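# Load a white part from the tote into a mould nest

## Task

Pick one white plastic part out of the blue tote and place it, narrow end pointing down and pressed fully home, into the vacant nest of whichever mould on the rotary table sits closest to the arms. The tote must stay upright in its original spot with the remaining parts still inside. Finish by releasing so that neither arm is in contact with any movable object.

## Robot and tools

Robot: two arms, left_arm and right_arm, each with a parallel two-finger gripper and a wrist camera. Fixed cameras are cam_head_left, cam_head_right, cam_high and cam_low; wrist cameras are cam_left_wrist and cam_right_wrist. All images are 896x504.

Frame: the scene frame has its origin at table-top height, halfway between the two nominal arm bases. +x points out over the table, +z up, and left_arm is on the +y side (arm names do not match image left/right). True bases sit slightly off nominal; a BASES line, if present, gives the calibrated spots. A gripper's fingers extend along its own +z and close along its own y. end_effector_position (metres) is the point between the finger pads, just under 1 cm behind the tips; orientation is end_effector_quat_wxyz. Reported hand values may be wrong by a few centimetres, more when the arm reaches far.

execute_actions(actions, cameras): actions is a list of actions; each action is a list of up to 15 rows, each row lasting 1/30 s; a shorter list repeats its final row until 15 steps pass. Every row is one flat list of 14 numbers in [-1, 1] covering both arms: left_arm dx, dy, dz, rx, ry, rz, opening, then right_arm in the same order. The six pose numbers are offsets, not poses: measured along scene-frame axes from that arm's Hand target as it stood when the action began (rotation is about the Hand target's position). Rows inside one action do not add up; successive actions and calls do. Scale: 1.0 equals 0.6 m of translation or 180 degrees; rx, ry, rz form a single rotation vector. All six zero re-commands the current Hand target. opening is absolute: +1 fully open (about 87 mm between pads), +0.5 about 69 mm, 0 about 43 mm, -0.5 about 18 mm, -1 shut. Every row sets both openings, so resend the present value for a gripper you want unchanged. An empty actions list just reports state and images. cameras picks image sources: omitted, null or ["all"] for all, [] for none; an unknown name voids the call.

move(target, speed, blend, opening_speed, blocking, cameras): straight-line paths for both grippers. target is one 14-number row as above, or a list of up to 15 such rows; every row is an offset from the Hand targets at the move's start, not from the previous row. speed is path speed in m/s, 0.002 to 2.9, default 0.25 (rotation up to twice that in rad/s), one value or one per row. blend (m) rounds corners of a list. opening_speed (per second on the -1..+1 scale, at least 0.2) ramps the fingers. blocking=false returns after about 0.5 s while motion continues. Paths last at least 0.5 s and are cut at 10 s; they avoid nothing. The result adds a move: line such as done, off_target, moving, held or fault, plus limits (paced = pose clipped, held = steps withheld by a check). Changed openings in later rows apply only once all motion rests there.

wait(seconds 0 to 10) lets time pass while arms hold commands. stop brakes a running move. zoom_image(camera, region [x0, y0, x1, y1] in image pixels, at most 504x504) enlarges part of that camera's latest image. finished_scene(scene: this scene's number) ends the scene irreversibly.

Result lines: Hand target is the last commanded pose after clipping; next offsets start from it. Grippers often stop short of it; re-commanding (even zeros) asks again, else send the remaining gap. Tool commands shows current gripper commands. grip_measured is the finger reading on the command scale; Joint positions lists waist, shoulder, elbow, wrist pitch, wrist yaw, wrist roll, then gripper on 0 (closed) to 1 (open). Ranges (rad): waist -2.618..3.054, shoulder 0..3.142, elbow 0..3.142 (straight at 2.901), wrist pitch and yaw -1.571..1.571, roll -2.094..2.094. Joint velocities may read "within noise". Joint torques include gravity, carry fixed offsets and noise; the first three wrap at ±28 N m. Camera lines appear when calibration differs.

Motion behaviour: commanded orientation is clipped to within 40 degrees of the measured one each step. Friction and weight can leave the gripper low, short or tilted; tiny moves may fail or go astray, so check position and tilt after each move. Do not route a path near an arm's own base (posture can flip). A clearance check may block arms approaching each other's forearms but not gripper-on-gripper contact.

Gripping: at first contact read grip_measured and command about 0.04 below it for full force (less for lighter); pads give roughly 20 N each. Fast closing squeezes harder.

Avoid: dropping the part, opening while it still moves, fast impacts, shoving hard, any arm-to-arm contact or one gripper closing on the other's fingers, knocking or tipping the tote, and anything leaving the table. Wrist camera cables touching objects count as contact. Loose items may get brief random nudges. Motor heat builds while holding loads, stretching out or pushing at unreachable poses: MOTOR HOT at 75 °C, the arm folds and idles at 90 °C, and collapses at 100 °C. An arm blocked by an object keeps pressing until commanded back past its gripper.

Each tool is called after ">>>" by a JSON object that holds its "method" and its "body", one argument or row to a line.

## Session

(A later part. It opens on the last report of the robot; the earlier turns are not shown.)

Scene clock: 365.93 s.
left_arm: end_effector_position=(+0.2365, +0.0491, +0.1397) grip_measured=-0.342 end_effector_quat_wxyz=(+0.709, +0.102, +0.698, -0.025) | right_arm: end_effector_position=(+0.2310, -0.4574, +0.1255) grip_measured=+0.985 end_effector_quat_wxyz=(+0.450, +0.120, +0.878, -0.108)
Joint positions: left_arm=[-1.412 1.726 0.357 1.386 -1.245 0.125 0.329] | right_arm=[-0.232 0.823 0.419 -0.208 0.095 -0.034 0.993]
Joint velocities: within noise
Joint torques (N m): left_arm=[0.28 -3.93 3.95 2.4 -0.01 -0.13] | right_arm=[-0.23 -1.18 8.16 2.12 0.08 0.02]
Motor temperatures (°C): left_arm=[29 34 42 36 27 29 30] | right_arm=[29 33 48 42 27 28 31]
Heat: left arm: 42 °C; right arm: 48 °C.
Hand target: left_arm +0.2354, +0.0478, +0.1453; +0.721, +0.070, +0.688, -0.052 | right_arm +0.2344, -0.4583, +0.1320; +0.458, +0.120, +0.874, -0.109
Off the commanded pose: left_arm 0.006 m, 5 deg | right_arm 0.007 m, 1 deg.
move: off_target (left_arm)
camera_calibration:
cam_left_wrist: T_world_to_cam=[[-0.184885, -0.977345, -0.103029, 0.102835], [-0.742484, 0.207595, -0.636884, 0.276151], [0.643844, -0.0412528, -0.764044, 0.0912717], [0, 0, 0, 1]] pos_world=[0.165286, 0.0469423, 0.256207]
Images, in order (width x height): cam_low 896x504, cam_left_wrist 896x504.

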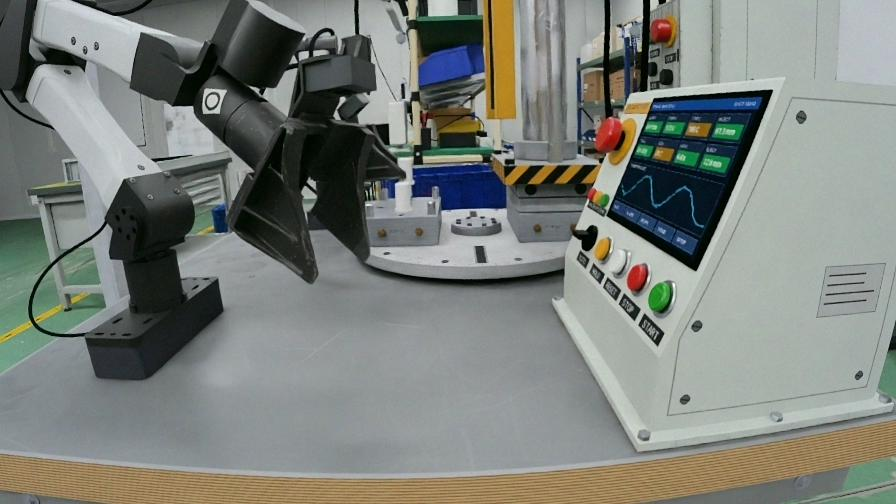

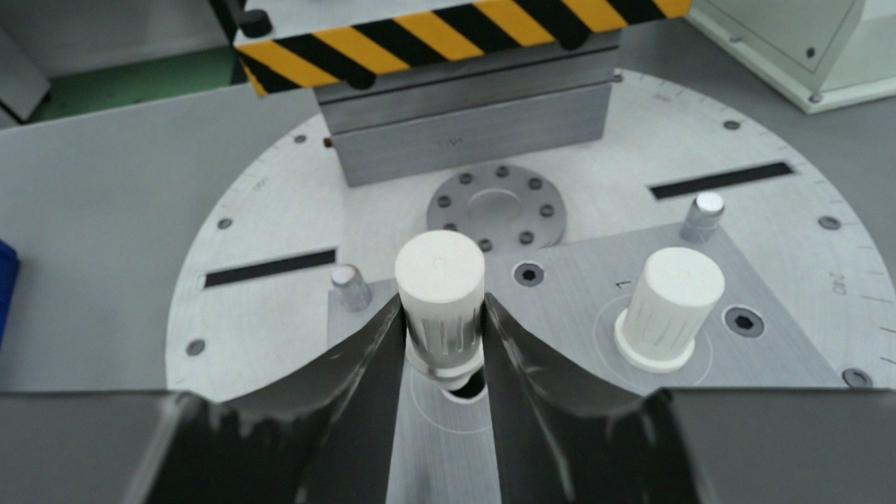

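>>> {"method": "move", "body": {
  "target": [-0.0025,-0.004,0.0,-0.0103,0.0018,0,-0.48,0,0,0,0,0,0,1],
  "speed": 0.08,
  "cameras": ["cam_low","cam_left_wrist"]
}}

>>> {"method": "zoom_image", "body": {
  "camera": "cam_low",
  "region": [360, 110, 450, 240]
}}

>>> {"method": "zoom_image", "body": {
  "camera": "cam_left_wrist",
  "region": [350, 220, 550, 504]
}}

Scene clock: 383.03 s.
left_arm: end_effector_position=(+0.2357, +0.0483, +0.1385) grip_measured=-0.342 end_effector_quat_wxyz=(+0.708, +0.092, +0.699, -0.032) | right_arm: end_effector_position=(+0.2310, -0.4574, +0.1255) grip_measured=+0.985 end_effector_quat_wxyz=(+0.450, +0.120, +0.878, -0.108)
Joint positions: left_arm=[-1.416 1.732 0.357 1.389 -1.251 0.099 0.329] | right_arm=[-0.232 0.823 0.419 -0.208 0.095 -0.034 0.993]
Joint velocities: within noise
Joint torques (N m): left_arm=[0.06 -3.97 4.27 2.4 -0.01 -0.16] | right_arm=[-0.32 -1.22 8.14 2.14 0.09 0.03]
Motor temperatures (°C): left_arm=[29 34 41 38 27 29 30] | right_arm=[29 33 48 43 27 28 31]
Heat: left arm: 41 °C; right arm: 48 °C.
Hand target: left_arm +0.2340, +0.0455, +0.1453; +0.720, +0.058, +0.689, -0.063 | right_arm +0.2344, -0.4583, +0.1320; +0.458, +0.120, +0.874, -0.109
Off the commanded pose: left_arm 0.008 m, 6 deg | right_arm 0.007 m, 1 deg.
move: off_target (left_arm)
camera_calibration:
cam_left_wrist: T_world_to_cam=[[-0.182873, -0.979954, -0.0790391, 0.098046], [-0.746129, 0.190689, -0.63791, 0.276731], [0.640195, -0.0576832, -0.766044, 0.0928434], [0, 0, 0, 1]] pos_world=[0.164969, 0.0486664, 0.255401]
Images, in order (width x height): cam_low 896x504, cam_left_wrist 896x504.

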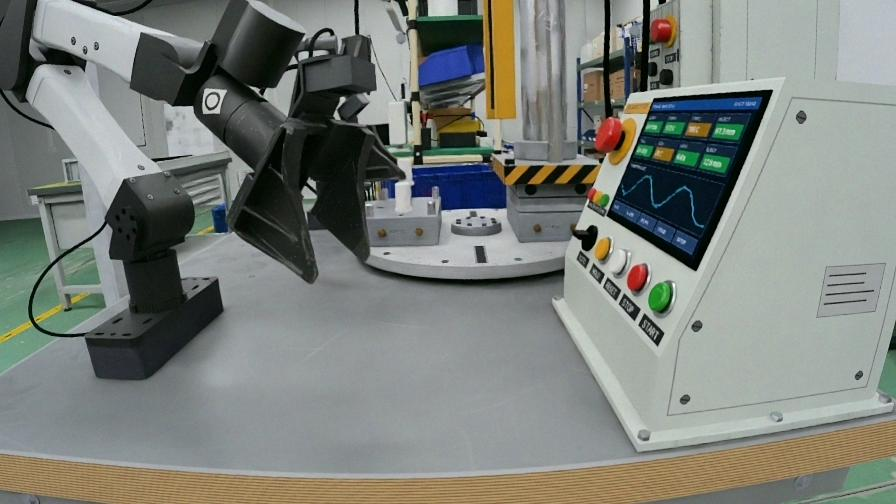

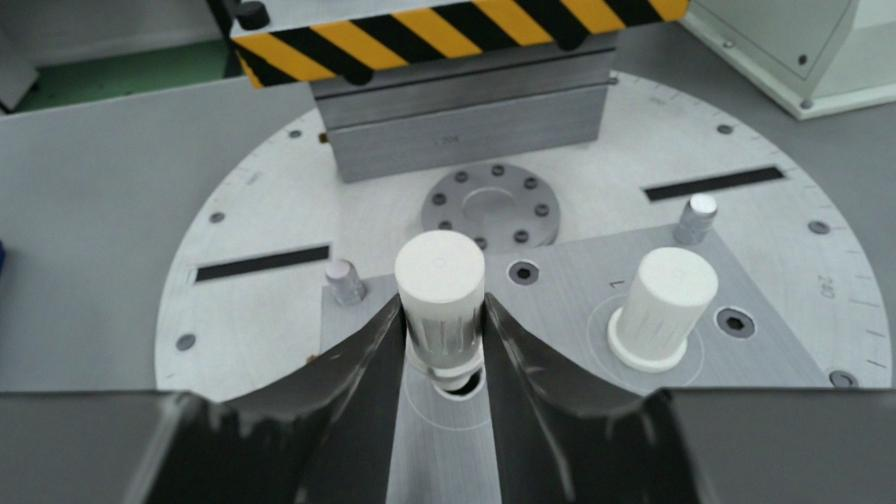

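Scaled by 3.877 from the camera's 896x504 image, which has a finer 1280x720 frame.

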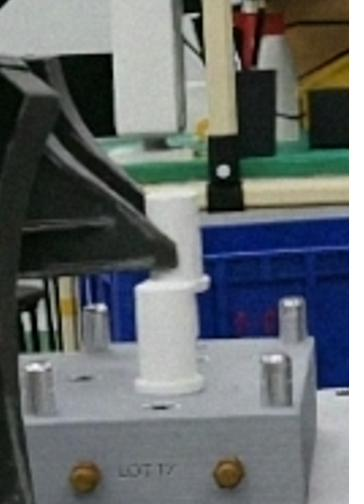

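Scaled by 1.775 from the camera's 896x504 image, which has a finer 1280x720 frame.

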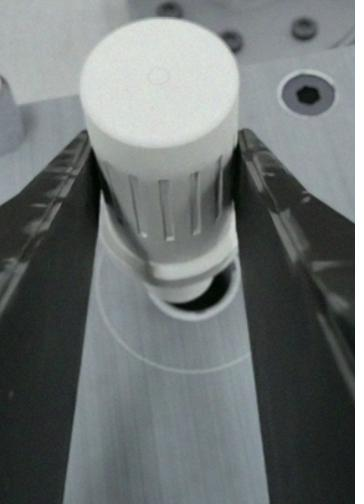

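>>> {"method": "move", "body": {
  "target": [-0.001,-0.003,-0.012,0,0,0,-0.46,0,0,0,0,0,0,1],
  "speed": 0.05,
  "cameras": ["cam_low","cam_left_wrist"]
}}

>>> {"method": "zoom_image", "body": {
  "camera": "cam_left_wrist",
  "region": [350, 220, 550, 504]
}}

Scene clock: 392.10 s.
left_arm: end_effector_position=(+0.2358, +0.0478, +0.1303) grip_measured=-0.342 end_effector_quat_wxyz=(+0.706, +0.091, +0.701, -0.031) | right_arm: end_effector_position=(+0.2310, -0.4574, +0.1255) grip_measured=+0.985 end_effector_quat_wxyz=(+0.450, +0.120, +0.878, -0.108)
Joint positions: left_arm=[-1.416 1.773 0.357 1.415 -1.255 0.083 0.329] | right_arm=[-0.232 0.823 0.419 -0.208 0.095 -0.034 0.993]
Joint velocities: within noise
Joint torques (N m): left_arm=[-0.18 -4.1 4.25 2.46 -0.03 -0.1] | right_arm=[-0.32 -1.18 8.12 2.12 0.08 0]
Motor temperatures (°C): left_arm=[29 34 40 38 27 29 30] | right_arm=[29 33 48 43 27 28 31]
Heat: left arm: 40 °C; right arm: 48 °C.
Hand target: left_arm +0.2334, +0.0437, +0.1381; +0.720, +0.058, +0.689, -0.063 | right_arm +0.2344, -0.4583, +0.1320; +0.458, +0.120, +0.874, -0.109
Off the commanded pose: left_arm 0.009 m, 6 deg | right_arm 0.007 m, 1 deg.
move: off_target (left_arm)
camera_calibration:
cam_left_wrist: T_world_to_cam=[[-0.17956, -0.98067, -0.0777405, 0.0959402], [-0.750045, 0.187609, -0.63422, 0.272221], [0.636546, -0.055572, -0.769234, 0.0875843], [0, 0, 0, 1]] pos_world=[0.165653, 0.0478818, 0.247479]
Images, in order (width x height): cam_low 896x504, cam_left_wrist 896x504.

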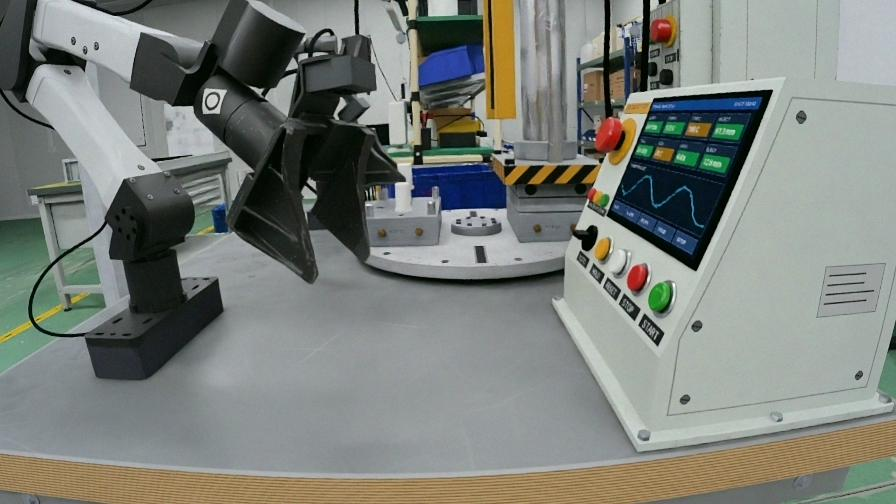

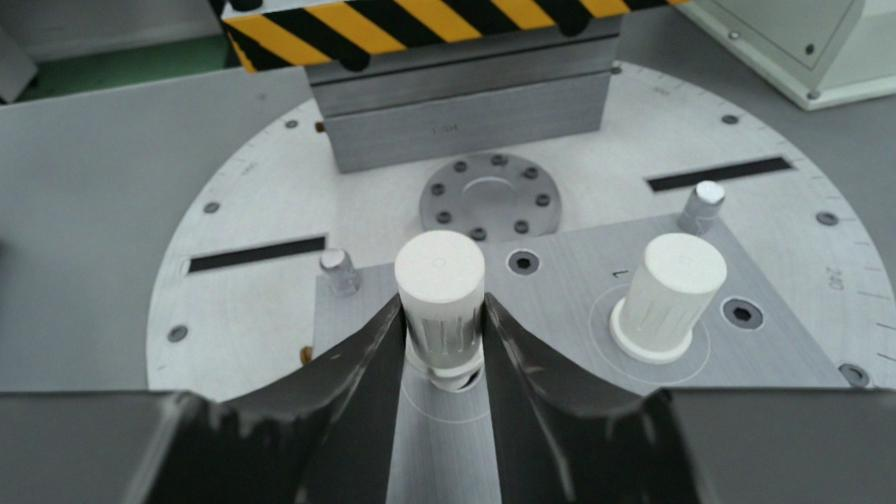

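Scaled by 1.775 from the camera's 896x504 image, which has a finer 1280x720 frame.

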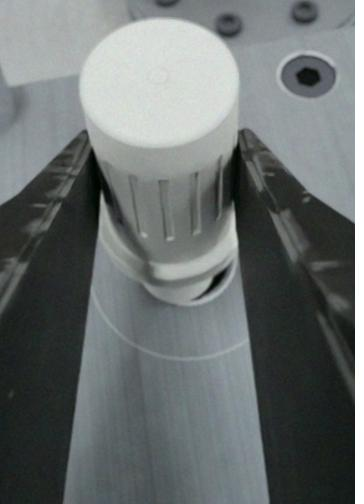

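>>> {"method": "move", "body": {
  "target": [
    [-0.0,-0.012,0.015,0,0,0,-0.46,0,0,0,0,0,0,1],
    [0.0,-0.005,0.0025,0,0,0,-0.46,0,0,0,0,0,0,1]
  ],
  "speed": 0.05,
  "cameras": ["cam_low","cam_left_wrist"]
}}

>>> {"method": "zoom_image", "body": {
  "camera": "cam_left_wrist",
  "region": [350, 220, 550, 504]
}}

Scene clock: 399.10 s.
left_arm: end_effector_position=(+0.2342, +0.0451, +0.1321) grip_measured=-0.342 end_effector_quat_wxyz=(+0.707, +0.093, +0.700, -0.032) | right_arm: end_effector_position=(+0.2310, -0.4574, +0.1255) grip_measured=+0.985 end_effector_quat_wxyz=(+0.450, +0.120, +0.878, -0.108)
Joint positions: left_arm=[-1.423 1.773 0.365 1.416 -1.258 0.094 0.329] | right_arm=[-0.232 0.823 0.419 -0.208 0.095 -0.034 0.993]
Joint velocities: within noise
Joint torques (N m): left_arm=[0.28 -3.78 4.72 2.45 0 -0.11] | right_arm=[-0.28 -1.33 8.14 2.12 0.08 0.01]
Motor temperatures (°C): left_arm=[29 33 40 38 27 29 30] | right_arm=[29 33 48 43 27 28 31]
Heat: left arm: 40 °C; right arm: 48 °C.
Hand target: left_arm +0.2334, +0.0407, +0.1396; +0.720, +0.058, +0.689, -0.063 | right_arm +0.2344, -0.4583, +0.1320; +0.458, +0.120, +0.874, -0.109
Off the commanded pose: left_arm 0.009 m, 6 deg | right_arm 0.007 m, 1 deg.
move: off_target (left_arm)
camera_calibration:
cam_left_wrist: T_world_to_cam=[[-0.183399, -0.979771, -0.080082, 0.0944153], [-0.74743, 0.191893, -0.636024, 0.272046], [0.638525, -0.0567902, -0.767503, 0.0892529], [0, 0, 0, 1]] pos_world=[0.163661, 0.0453702, 0.249091]
Images, in order (width x height): cam_low 896x504, cam_left_wrist 896x504.

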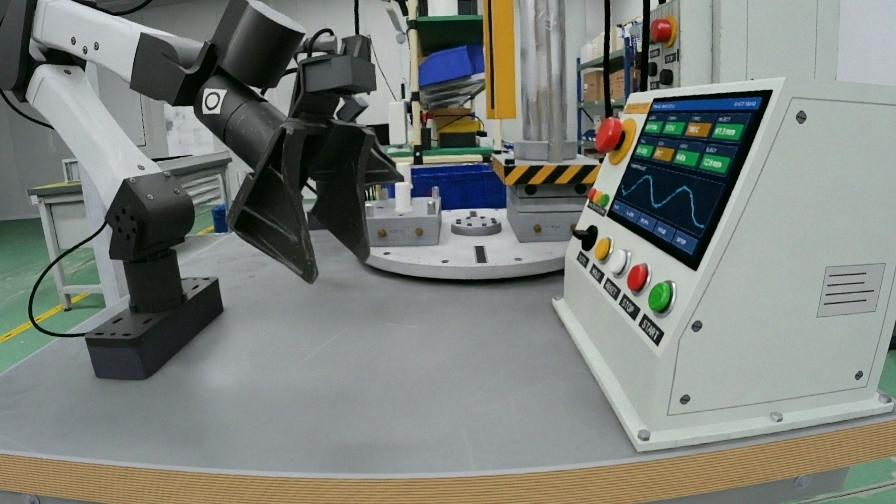

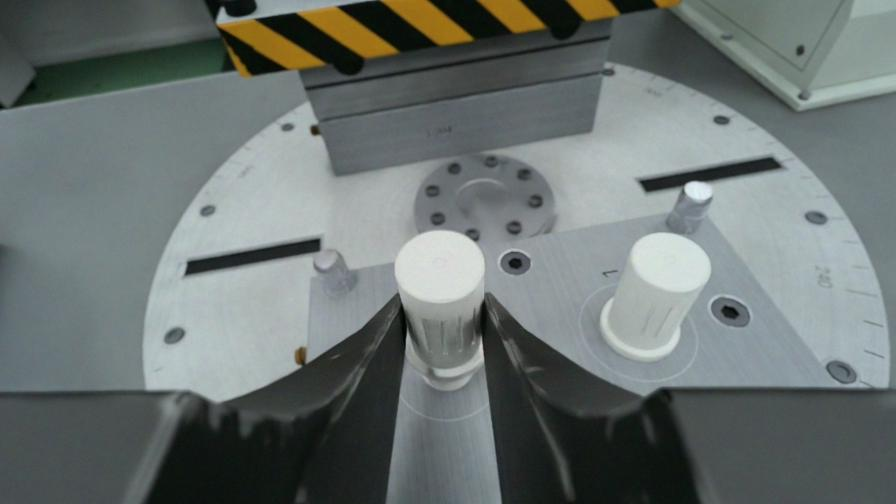

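Scaled by 1.775 from the camera's 896x504 image, which has a finer 1280x720 frame.

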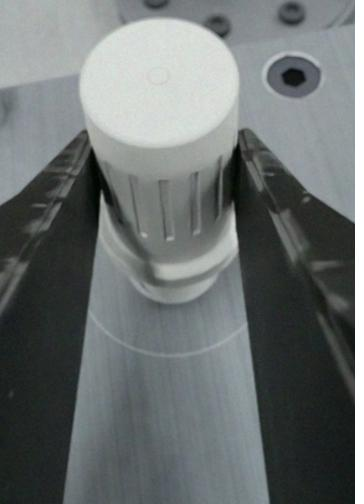

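>>> {"method": "zoom_image", "body": {
  "camera": "cam_left_wrist",
  "region": [390, 340, 500, 430]
}}

Scaled by 4.582 from the camera's 896x504 image, which has a finer 1280x720 frame.

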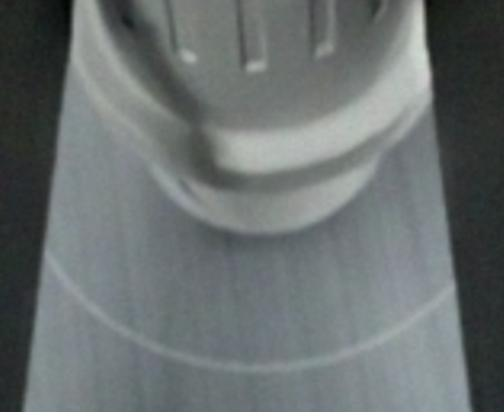

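>>> {"method": "move", "body": {
  "target": [
    [0.007,0.001,0.008,0,0,0,-0.46,0,0,0,0,0,0,1],
    [0.0045,0.001,0.0,0,0,0,-0.46,0,0,0,0,0,0,1]
  ],
  "speed": 0.05,
  "cameras": ["cam_low","cam_left_wrist"]
}}

>>> {"method": "zoom_image", "body": {
  "camera": "cam_left_wrist",
  "region": [390, 340, 500, 430]
}}

>>> {"method": "zoom_image", "body": {
  "camera": "cam_low",
  "region": [360, 130, 450, 240]
}}

Scene clock: 414.97 s.
left_arm: end_effector_position=(+0.2342, +0.0450, +0.1311) grip_measured=-0.342 end_effector_quat_wxyz=(+0.707, +0.094, +0.700, -0.032) | right_arm: end_effector_position=(+0.2310, -0.4574, +0.1255) grip_measured=+0.985 end_effector_quat_wxyz=(+0.450, +0.120, +0.878, -0.108)
Joint positions: left_arm=[-1.423 1.778 0.365 1.418 -1.258 0.093 0.329] | right_arm=[-0.232 0.823 0.419 -0.208 0.095 -0.034 0.993]
Joint velocities: within noise
Joint torques (N m): left_arm=[1.11 -4.03 4.6 2.49 0.11 -0.09] | right_arm=[-0.38 -1.26 8.1 2.13 0.1 0.04]
Motor temperatures (°C): left_arm=[29 33 40 39 27 29 30] | right_arm=[29 33 48 43 27 28 31]
Heat: left arm: 40 °C; right arm: 48 °C.
Hand target: left_arm +0.2361, +0.0413, +0.1396; +0.720, +0.058, +0.689, -0.063 | right_arm +0.2344, -0.4583, +0.1320; +0.458, +0.120, +0.874, -0.109
Off the commanded pose: left_arm 0.009 m, 6 deg | right_arm 0.007 m, 1 deg.
move: off_target (left_arm)
camera_calibration:
cam_left_wrist: T_world_to_cam=[[-0.183454, -0.97964, -0.0815462, 0.0944393], [-0.747707, 0.192911, -0.635389, 0.271444], [0.638184, -0.0555919, -0.767874, 0.0885742], [0, 0, 0, 1]] pos_world=[0.163759, 0.045076, 0.248188]
Images, in order (width x height): cam_low 896x504, cam_left_wrist 896x504.

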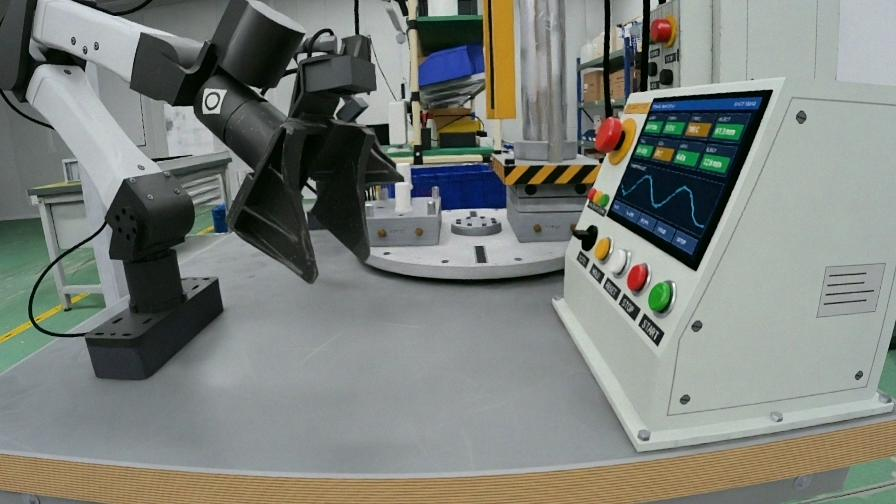

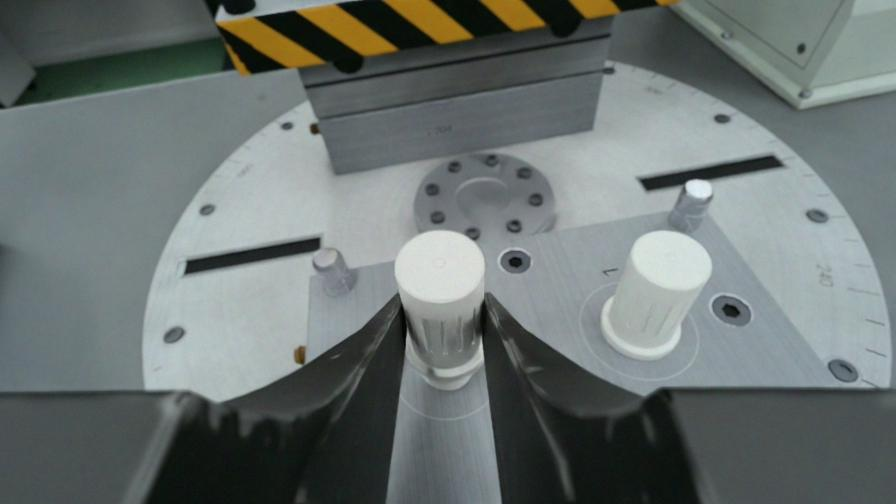

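Scaled by 4.582 from the camera's 896x504 image, which has a finer 1280x720 frame.

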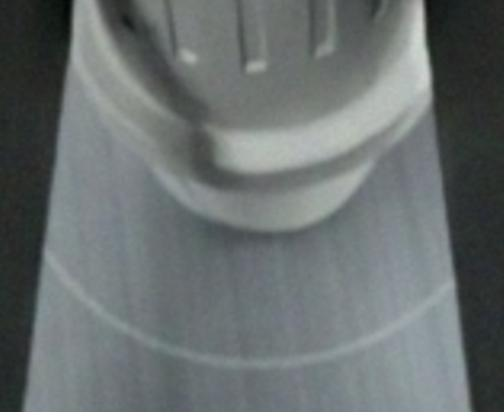

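Scaled by 4.582 from the camera's 896x504 image, which has a finer 1280x720 frame.

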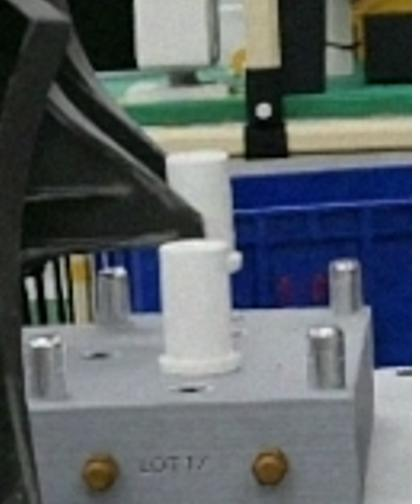

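>>> {"method": "move", "body": {
  "target": [
    [0.014,0.005,0.018,0,0,0,-0.46,0,0,0,0,0,0,1],
    [0.0055,0.0025,0.003,0,0,0,-0.46,0,0,0,0,0,0,1]
  ],
  "speed": 0.05,
  "cameras": ["cam_low","cam_left_wrist"]
}}

>>> {"method": "zoom_image", "body": {
  "camera": "cam_left_wrist",
  "region": [390, 340, 500, 430]
}}

Scene clock: 421.87 s.
left_arm: end_effector_position=(+0.2415, +0.0493, +0.1312) grip_measured=-0.342 end_effector_quat_wxyz=(+0.707, +0.090, +0.701, -0.023) | right_arm: end_effector_position=(+0.2310, -0.4574, +0.1255) grip_measured=+0.985 end_effector_quat_wxyz=(+0.450, +0.120, +0.878, -0.108)
Joint positions: left_arm=[-1.395 1.777 0.365 1.416 -1.247 0.099 0.329] | right_arm=[-0.232 0.823 0.419 -0.208 0.095 -0.034 0.993]
Joint velocities: within noise
Joint torques (N m): left_arm=[-0.02 -4.83 4.33 2.42 0.14 -0.15] | right_arm=[-0.4 -1.33 8.14 2.15 0.08 0.03]
Motor temperatures (°C): left_arm=[29 33 40 39 27 29 30] | right_arm=[29 33 49 43 27 28 31]
Heat: left arm: 40 °C; right arm: 49 °C.
Hand target: left_arm +0.2393, +0.0428, +0.1414; +0.720, +0.058, +0.689, -0.063 | right_arm +0.2344, -0.4583, +0.1320; +0.458, +0.120, +0.874, -0.109
Off the commanded pose: left_arm 0.012 m, 6 deg | right_arm 0.007 m, 1 deg.
move: off_target (left_arm)
camera_calibration:
cam_left_wrist: T_world_to_cam=[[-0.16691, -0.981969, -0.0887601, 0.0970898], [-0.75021, 0.184898, -0.634821, 0.277061], [0.639786, -0.0393691, -0.767544, 0.0829729], [0, 0, 0, 1]] pos_world=[0.170975, 0.0473776, 0.248187]
Images, in order (width x height): cam_low 896x504, cam_left_wrist 896x504.

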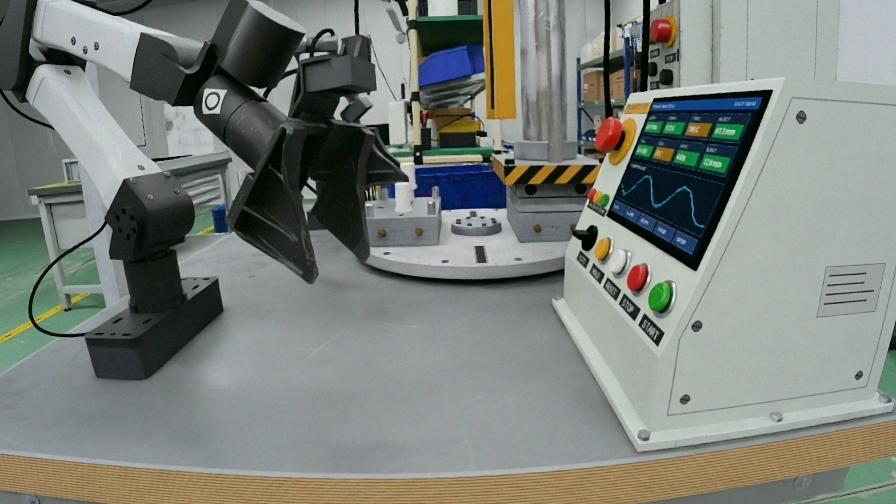

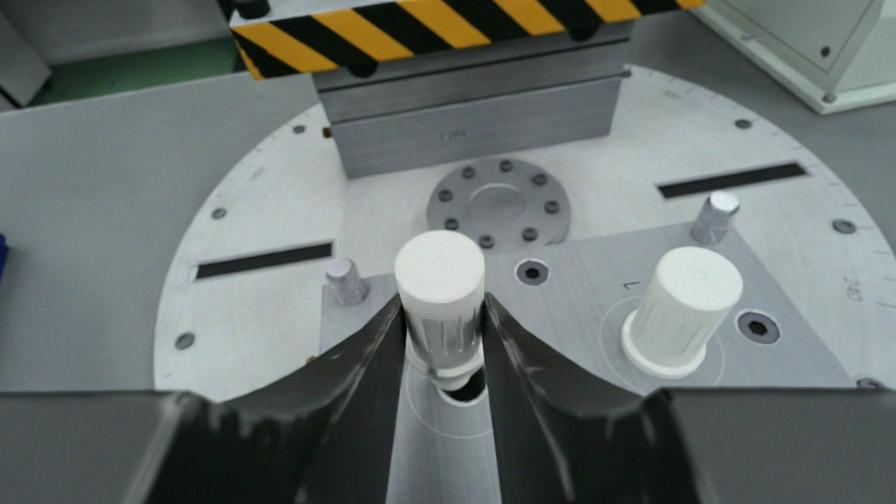

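Scaled by 4.582 from the camera's 896x504 image, which has a finer 1280x720 frame.

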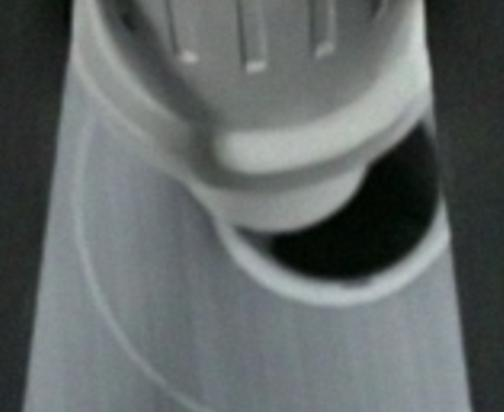

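>>> {"method": "move", "body": {
  "target": [
    [-0.0098,-0.0155,0.012,0,0,0,-0.46,0,0,0,0,0,0,1],
    [-0.0085,-0.003,0.0,0,0,0,-0.46,0,0,0,0,0,0,1]
  ],
  "speed": 0.05,
  "cameras": ["cam_low","cam_left_wrist"]
}}

>>> {"method": "zoom_image", "body": {
  "camera": "cam_left_wrist",
  "region": [390, 340, 500, 430]
}}

Scene clock: 433.17 s.
left_arm: end_effector_position=(+0.2343, +0.0414, +0.1338) grip_measured=-0.342 end_effector_quat_wxyz=(+0.708, +0.094, +0.699, -0.034) | right_arm: end_effector_position=(+0.2310, -0.4574, +0.1255) grip_measured=+0.985 end_effector_quat_wxyz=(+0.450, +0.120, +0.878, -0.108)
Joint positions: left_arm=[-1.424 1.777 0.377 1.415 -1.255 0.1 0.329] | right_arm=[-0.232 0.823 0.419 -0.208 0.095 -0.034 0.993]
Joint velocities: within noise
Joint torques (N m): left_arm=[0.62 -4.64 3.66 2.42 0.01 -0.13] | right_arm=[-0.4 -1.29 8.09 2.14 0.07 0.02]
Motor temperatures (°C): left_arm=[29 34 40 39 27 29 30] | right_arm=[29 33 49 43 27 28 31]
Heat: left arm: 40 °C; right arm: 49 °C.
Hand target: left_arm +0.2342, +0.0409, +0.1414; +0.720, +0.058, +0.689, -0.064 | right_arm +0.2344, -0.4583, +0.1320; +0.458, +0.120, +0.874, -0.109
Off the commanded pose: left_arm 0.008 m, 6 deg | right_arm 0.007 m, 1 deg.
move: off_target (left_arm)
camera_calibration:
cam_left_wrist: T_world_to_cam=[[-0.187377, -0.979107, -0.0789895, 0.0917164], [-0.745148, 0.194076, -0.638035, 0.273658], [0.640035, -0.0606941, -0.765945, 0.0898938], [0, 0, 0, 1]] pos_world=[0.163566, 0.0421455, 0.250702]
Images, in order (width x height): cam_low 896x504, cam_left_wrist 896x504.

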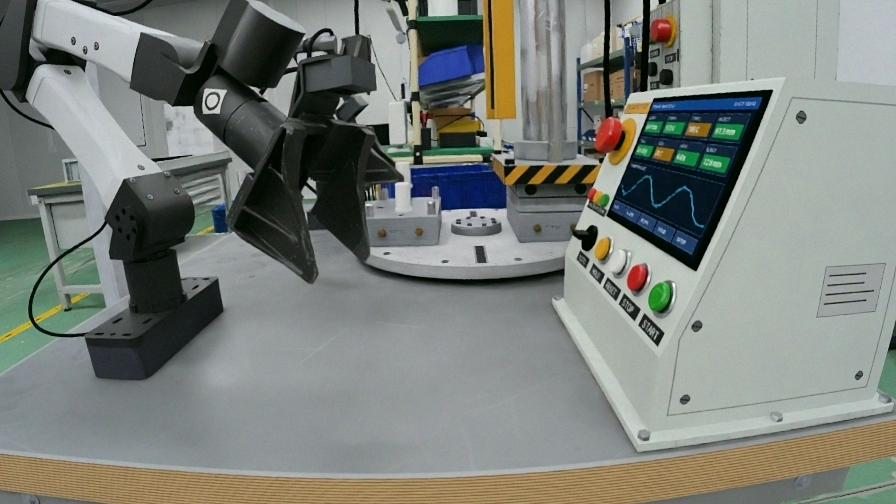

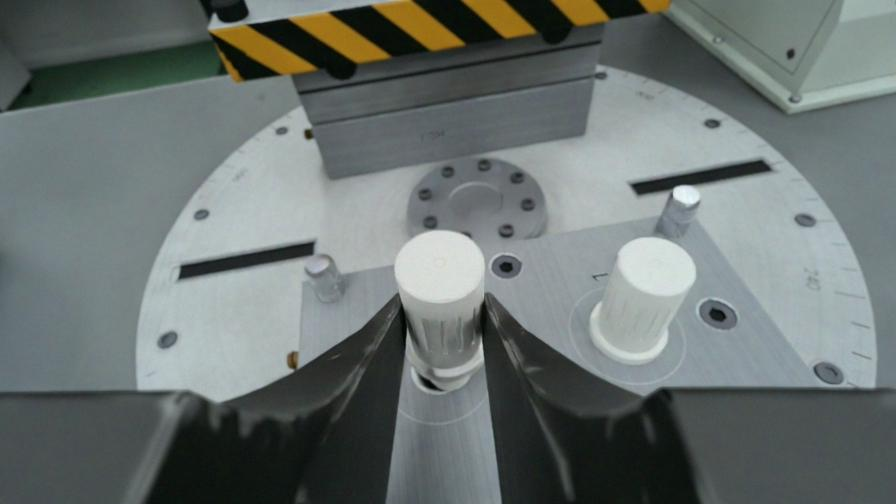

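Scaled by 4.582 from the camera's 896x504 image, which has a finer 1280x720 frame.

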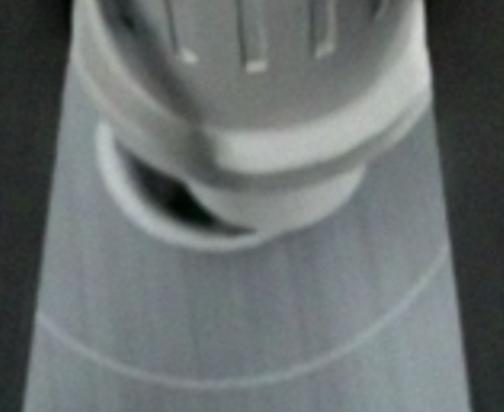

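>>> {"method": "move", "body": {
  "target": [
    [0.006,0.013,0.01,0,0,0,-0.46,0,0,0,0,0,0,1]
  ],
  "speed": 0.05,
  "cameras": ["cam_low","cam_left_wrist"]
}}

>>> {"method": "zoom_image", "body": {
  "camera": "cam_left_wrist",
  "region": [390, 340, 500, 430]
}}

Scene clock: 474.60 s.
left_arm: end_effector_position=(+0.2358, +0.0506, +0.1297) grip_measured=-0.342 end_effector_quat_wxyz=(+0.706, +0.097, +0.701, -0.024) | right_arm: end_effector_position=(+0.2310, -0.4574, +0.1255) grip_measured=+0.985 end_effector_quat_wxyz=(+0.450, +0.120, +0.878, -0.108)
Joint positions: left_arm=[-1.415 1.769 0.35 1.414 -1.255 0.099 0.329] | right_arm=[-0.232 0.823 0.419 -0.208 0.095 -0.034 0.993]
Joint velocities: within noise
Joint torques (N m): left_arm=[1.33 -7.15 3.7 2.42 0.18 0.01] | right_arm=[-0.29 -1.24 8.16 2.14 0.09 0.03]
Motor temperatures (°C): left_arm=[29 34 39 41 27 29 30] | right_arm=[29 33 49 43 27 28 31]
Heat: left arm: 41 °C; right arm: 49 °C.
Hand target: left_arm +0.2378, +0.0487, +0.1474; +0.720, +0.058, +0.689, -0.063 | right_arm +0.2344, -0.4583, +0.1320; +0.458, +0.120, +0.874, -0.109
Off the commanded pose: left_arm 0.018 m, 7 deg | right_arm 0.007 m, 1 deg.
move: off_target (left_arm)
camera_calibration:
cam_left_wrist: T_world_to_cam=[[-0.178222, -0.979202, -0.0969507, 0.100767], [-0.749003, 0.198899, -0.632007, 0.270276], [0.638146, -0.0400214, -0.768874, 0.0860857], [0, 0, 0, 1]] pos_world=[0.165462, 0.0483587, 0.246775]
Images, in order (width x height): cam_low 896x504, cam_left_wrist 896x504.

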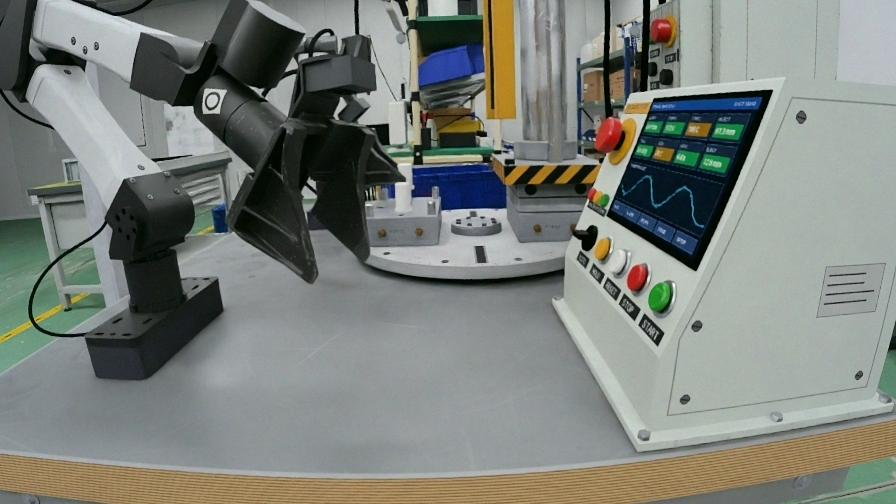

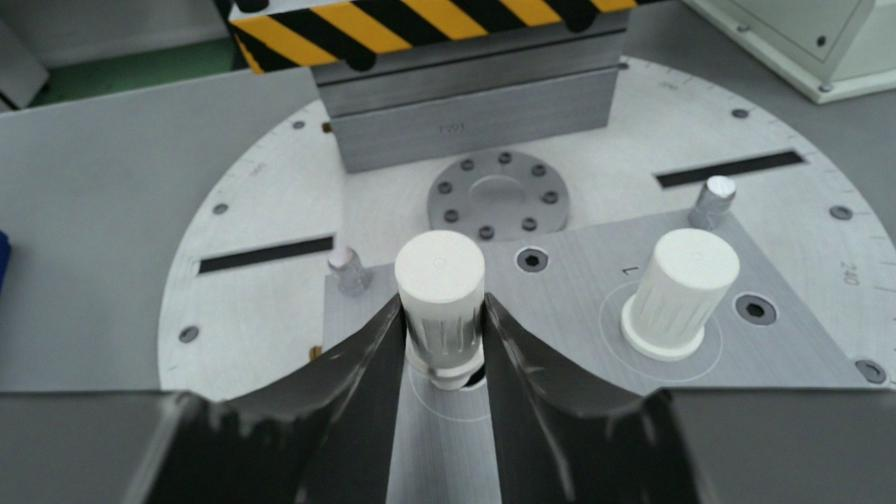

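Scaled by 4.582 from the camera's 896x504 image, which has a finer 1280x720 frame.

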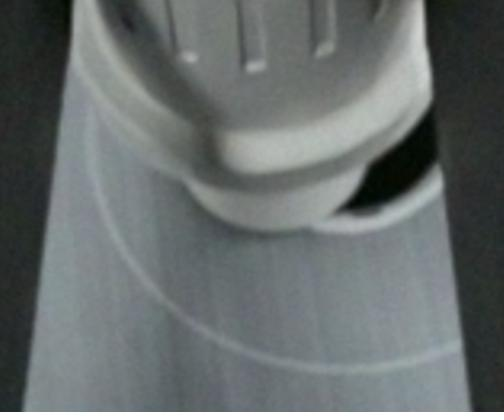

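>>> {"method": "move", "body": {
  "target": [-0.005,-0.0103,0.046,0,0,0,-0.46,0,0,0,0,0,0,1],
  "speed": 0.05,
  "cameras": []
}}

>>> {"method": "move", "body": {
  "target": [0,0,-0.055,0,0,0,-0.46,0,0,0,0,0,0,1],
  "speed": 0.04,
  "cameras": ["cam_left_wrist"]
}}

>>> {"method": "zoom_image", "body": {
  "camera": "cam_left_wrist",
  "region": [390, 340, 500, 430]
}}

Scene clock: 486.93 s.
left_arm: end_effector_position=(+0.2366, +0.0484, +0.1607) grip_measured=-0.342 end_effector_quat_wxyz=(+0.714, +0.080, +0.694, -0.040) | right_arm: end_effector_position=(+0.2310, -0.4574, +0.1255) grip_measured=+0.985 end_effector_quat_wxyz=(+0.450, +0.120, +0.878, -0.108)
Joint positions: left_arm=[-1.415 1.648 0.372 1.354 -1.255 0.132 0.329] | right_arm=[-0.232 0.823 0.419 -0.208 0.095 -0.034 0.993]
Joint velocities: within noise
Joint torques (N m): left_arm=[-0.02 -6.54 7.13 1.63 0.07 -0.01] | right_arm=[-0.23 -1.37 8.16 2.14 0.09 0.03]
Motor temperatures (°C): left_arm=[29 35 39 41 27 29 30] | right_arm=[29 33 49 43 27 28 31]
Heat: left arm: 41 °C; right arm: 49 °C.
Hand target: left_arm +0.2348, +0.0426, +0.1750; +0.720, +0.058, +0.689, -0.064 | right_arm +0.2344, -0.4583, +0.1320; +0.458, +0.120, +0.874, -0.109
Off the commanded pose: left_arm 0.015 m, 4 deg | right_arm 0.007 m, 1 deg.
move: off_target (left_arm)
No camera images: "cameras" was empty.

Scene clock: 488.40 s.
left_arm: end_effector_position=(+0.2366, +0.0449, +0.1364) grip_measured=-0.342 end_effector_quat_wxyz=(+0.708, +0.088, +0.700, -0.033) | right_arm: end_effector_position=(+0.2310, -0.4574, +0.1255) grip_measured=+0.985 end_effector_quat_wxyz=(+0.450, +0.120, +0.878, -0.108)
Joint positions: left_arm=[-1.415 1.756 0.372 1.401 -1.255 0.094 0.329] | right_arm=[-0.232 0.823 0.419 -0.208 0.095 -0.034 0.993]
Joint velocities: within noise
Joint torques (N m): left_arm=[0.13 -4.1 3.77 2.41 0.05 -0.14] | right_arm=[-0.31 -1.33 8.12 2.13 0.09 0.03]
Motor temperatures (°C): left_arm=[29 35 39 42 27 29 30] | right_arm=[29 33 49 43 27 28 31]
Heat: left arm: 42 °C; right arm: 49 °C.
Hand target: left_arm +0.2348, +0.0426, +0.1420; +0.720, +0.058, +0.689, -0.063 | right_arm +0.2344, -0.4583, +0.1320; +0.458, +0.120, +0.874, -0.109
Off the commanded pose: left_arm 0.006 m, 5 deg | right_arm 0.007 m, 1 deg.
move: off_target (left_arm)
camera_calibration:
cam_left_wrist: T_world_to_cam=[[-0.178075, -0.981395, -0.0717913, 0.0926577], [-0.747618, 0.182371, -0.638599, 0.277559], [0.63981, -0.0600462, -0.766184, 0.090712], [0, 0, 0, 1]] pos_world=[0.16597, 0.0457619, 0.253403]
Images, in order (width x height): cam_left_wrist 896x504.

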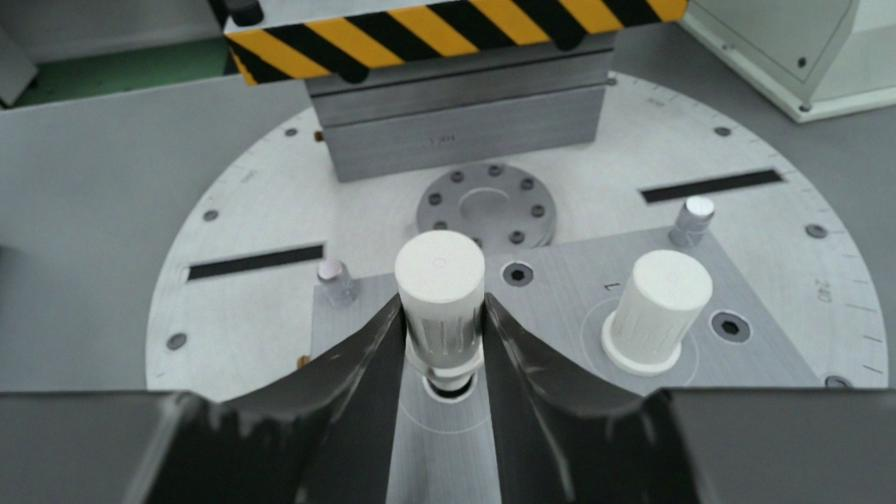

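Scaled by 4.582 from the camera's 896x504 image, which has a finer 1280x720 frame.

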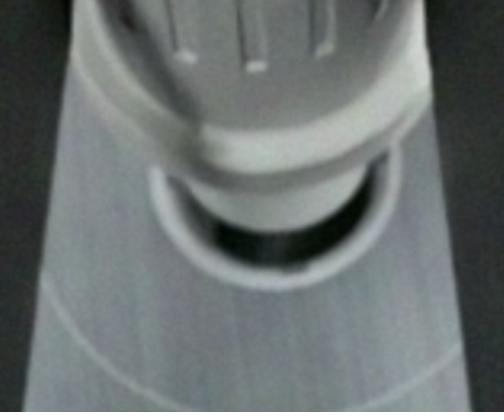

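>>> {"method": "move", "body": {
  "target": [0,0.0,-0.025,0,0,0,-0.46,0,0,0,0,0,0,1],
  "speed": 0.03,
  "cameras": ["cam_left_wrist","cam_low"]
}}

>>> {"method": "zoom_image", "body": {
  "camera": "cam_left_wrist",
  "region": [390, 340, 500, 430]
}}

Scene clock: 496.50 s.
left_arm: end_effector_position=(+0.2361, +0.0451, +0.1190) grip_measured=-0.342 end_effector_quat_wxyz=(+0.703, +0.096, +0.705, -0.026) | right_arm: end_effector_position=(+0.2310, -0.4574, +0.1255) grip_measured=+0.985 end_effector_quat_wxyz=(+0.450, +0.120, +0.878, -0.108)
Joint positions: left_arm=[-1.415 1.825 0.368 1.421 -1.255 0.063 0.329] | right_arm=[-0.232 0.823 0.419 -0.208 0.095 -0.034 0.993]
Joint velocities: within noise
Joint torques (N m): left_arm=[0.24 -4.07 3.07 2.75 0.01 -0.11] | right_arm=[-0.25 -1.39 8.2 2.14 0.07 0.01]
Motor temperatures (°C): left_arm=[29 35 39 43 27 29 30] | right_arm=[29 33 49 43 27 28 31]
Heat: left arm: 43 °C; right arm: 49 °C.
Hand target: left_arm +0.2348, +0.0427, +0.1270; +0.720, +0.058, +0.689, -0.063 | right_arm +0.2344, -0.4583, +0.1320; +0.458, +0.120, +0.874, -0.109
Off the commanded pose: left_arm 0.008 m, 7 deg | right_arm 0.007 m, 1 deg.
move: off_target (left_arm)
camera_calibration:
cam_left_wrist: T_world_to_cam=[[-0.179027, -0.979651, -0.0907413, 0.0939508], [-0.755671, 0.195982, -0.624942, 0.265705], [0.630008, -0.0433107, -0.77538, 0.0802903], [0, 0, 0, 1]] pos_world=[0.167022, 0.043443, 0.236831]
Images, in order (width x height): cam_low 896x504, cam_left_wrist 896x504.

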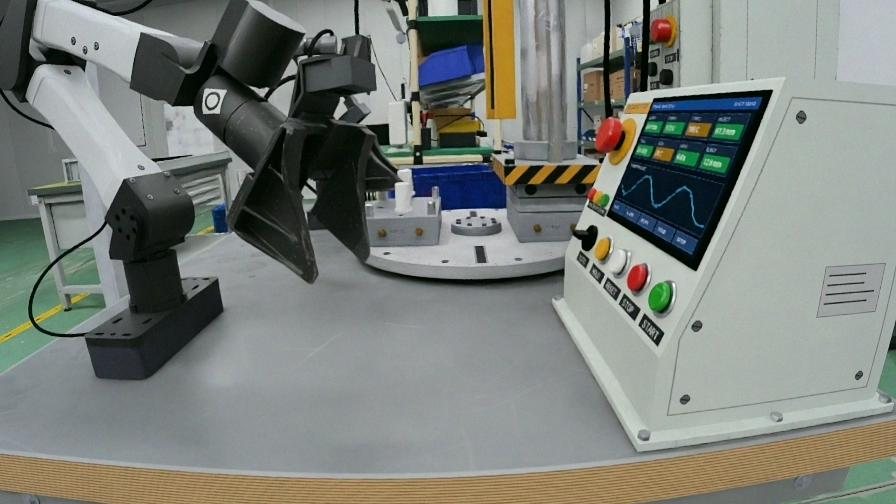

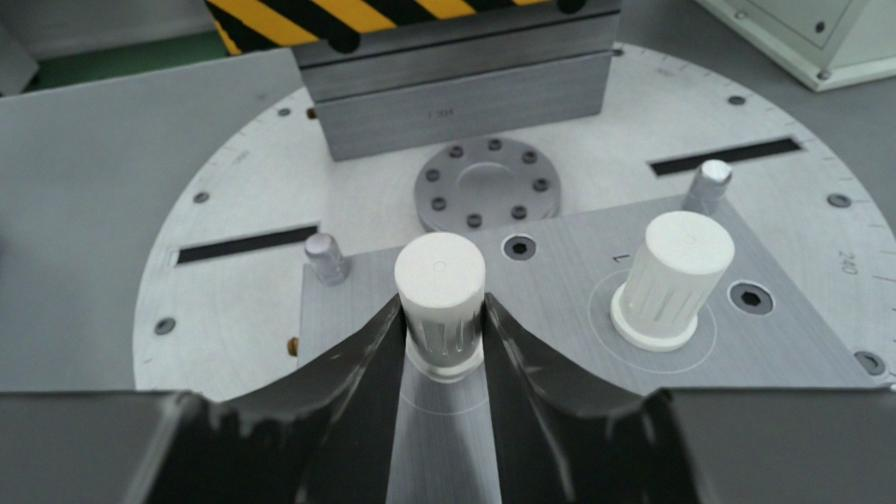

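Scaled by 4.582 from the camera's 896x504 image, which has a finer 1280x720 frame.

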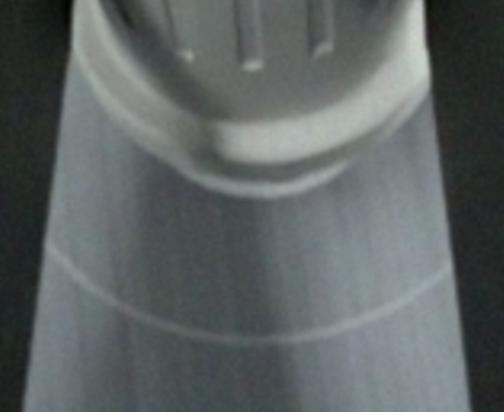

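>>> {"method": "move", "body": {
  "target": [0,0.001,-0.03,0,0,0,-0.46,0,0,0,0,0,0,1],
  "speed": 0.04,
  "cameras": ["cam_left_wrist","cam_low"]
}}

>>> {"method": "zoom_image", "body": {
  "camera": "cam_low",
  "region": [360, 130, 450, 240]
}}

Scene clock: 502.20 s.
left_arm: end_effector_position=(+0.2369, +0.0452, +0.1084) grip_measured=-0.343 end_effector_quat_wxyz=(+0.699, +0.088, +0.709, -0.027) | right_arm: end_effector_position=(+0.2310, -0.4574, +0.1255) grip_measured=+0.985 end_effector_quat_wxyz=(+0.450, +0.120, +0.878, -0.108)
Joint positions: left_arm=[-1.411 1.866 0.371 1.422 -1.261 0.017 0.329] | right_arm=[-0.232 0.823 0.419 -0.208 0.095 -0.034 0.993]
Joint velocities: within noise
Joint torques (N m): left_arm=[0.12 -2.29 2.21 2.85 0.04 -0.19] | right_arm=[-0.4 -1.25 8.12 2.14 0.09 0.01]
Motor temperatures (°C): left_arm=[29 34 39 44 27 29 30] | right_arm=[29 33 49 44 27 28 31]
Heat: left arm: 44 °C; right arm: 49 °C.
Hand target: left_arm +0.2348, +0.0432, +0.1090; +0.720, +0.058, +0.689, -0.064 | right_arm +0.2344, -0.4583, +0.1320; +0.458, +0.120, +0.874, -0.109
Off the commanded pose: left_arm 0.003 m, 6 deg | right_arm 0.007 m, 1 deg.
joint sent to its limit (left arm) — joint 4 (wrist pitch), upper limit. The joint targets are off in orientation, not in position.
move: off_target (left_arm)
camera_calibration:
cam_left_wrist: T_world_to_cam=[[-0.17033, -0.982202, -0.0791654, 0.089979], [-0.765287, 0.182466, -0.617286, 0.261704], [0.620744, -0.0445579, -0.782746, 0.0746257], [0, 0, 0, 1]] pos_world=[0.169281, 0.0439505, 0.227083]
Images, in order (width x height): cam_low 896x504, cam_left_wrist 896x504.

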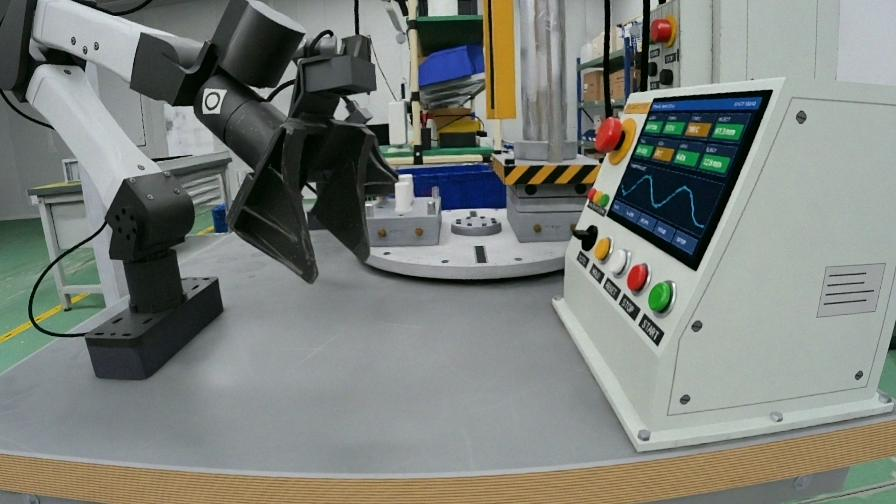

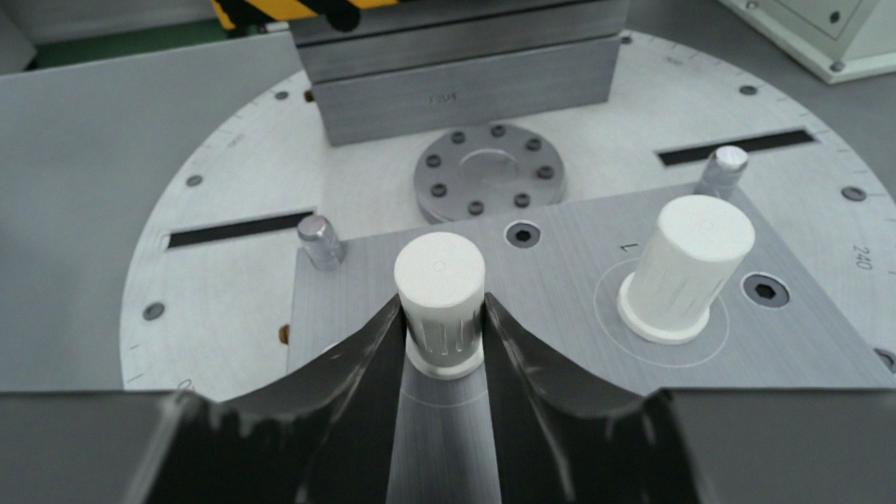

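Scaled by 4.582 from the camera's 896x504 image, which has a finer 1280x720 frame.

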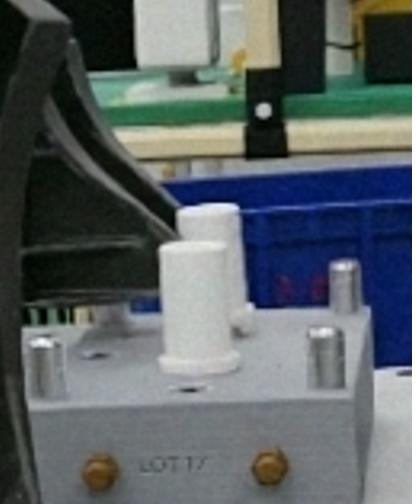

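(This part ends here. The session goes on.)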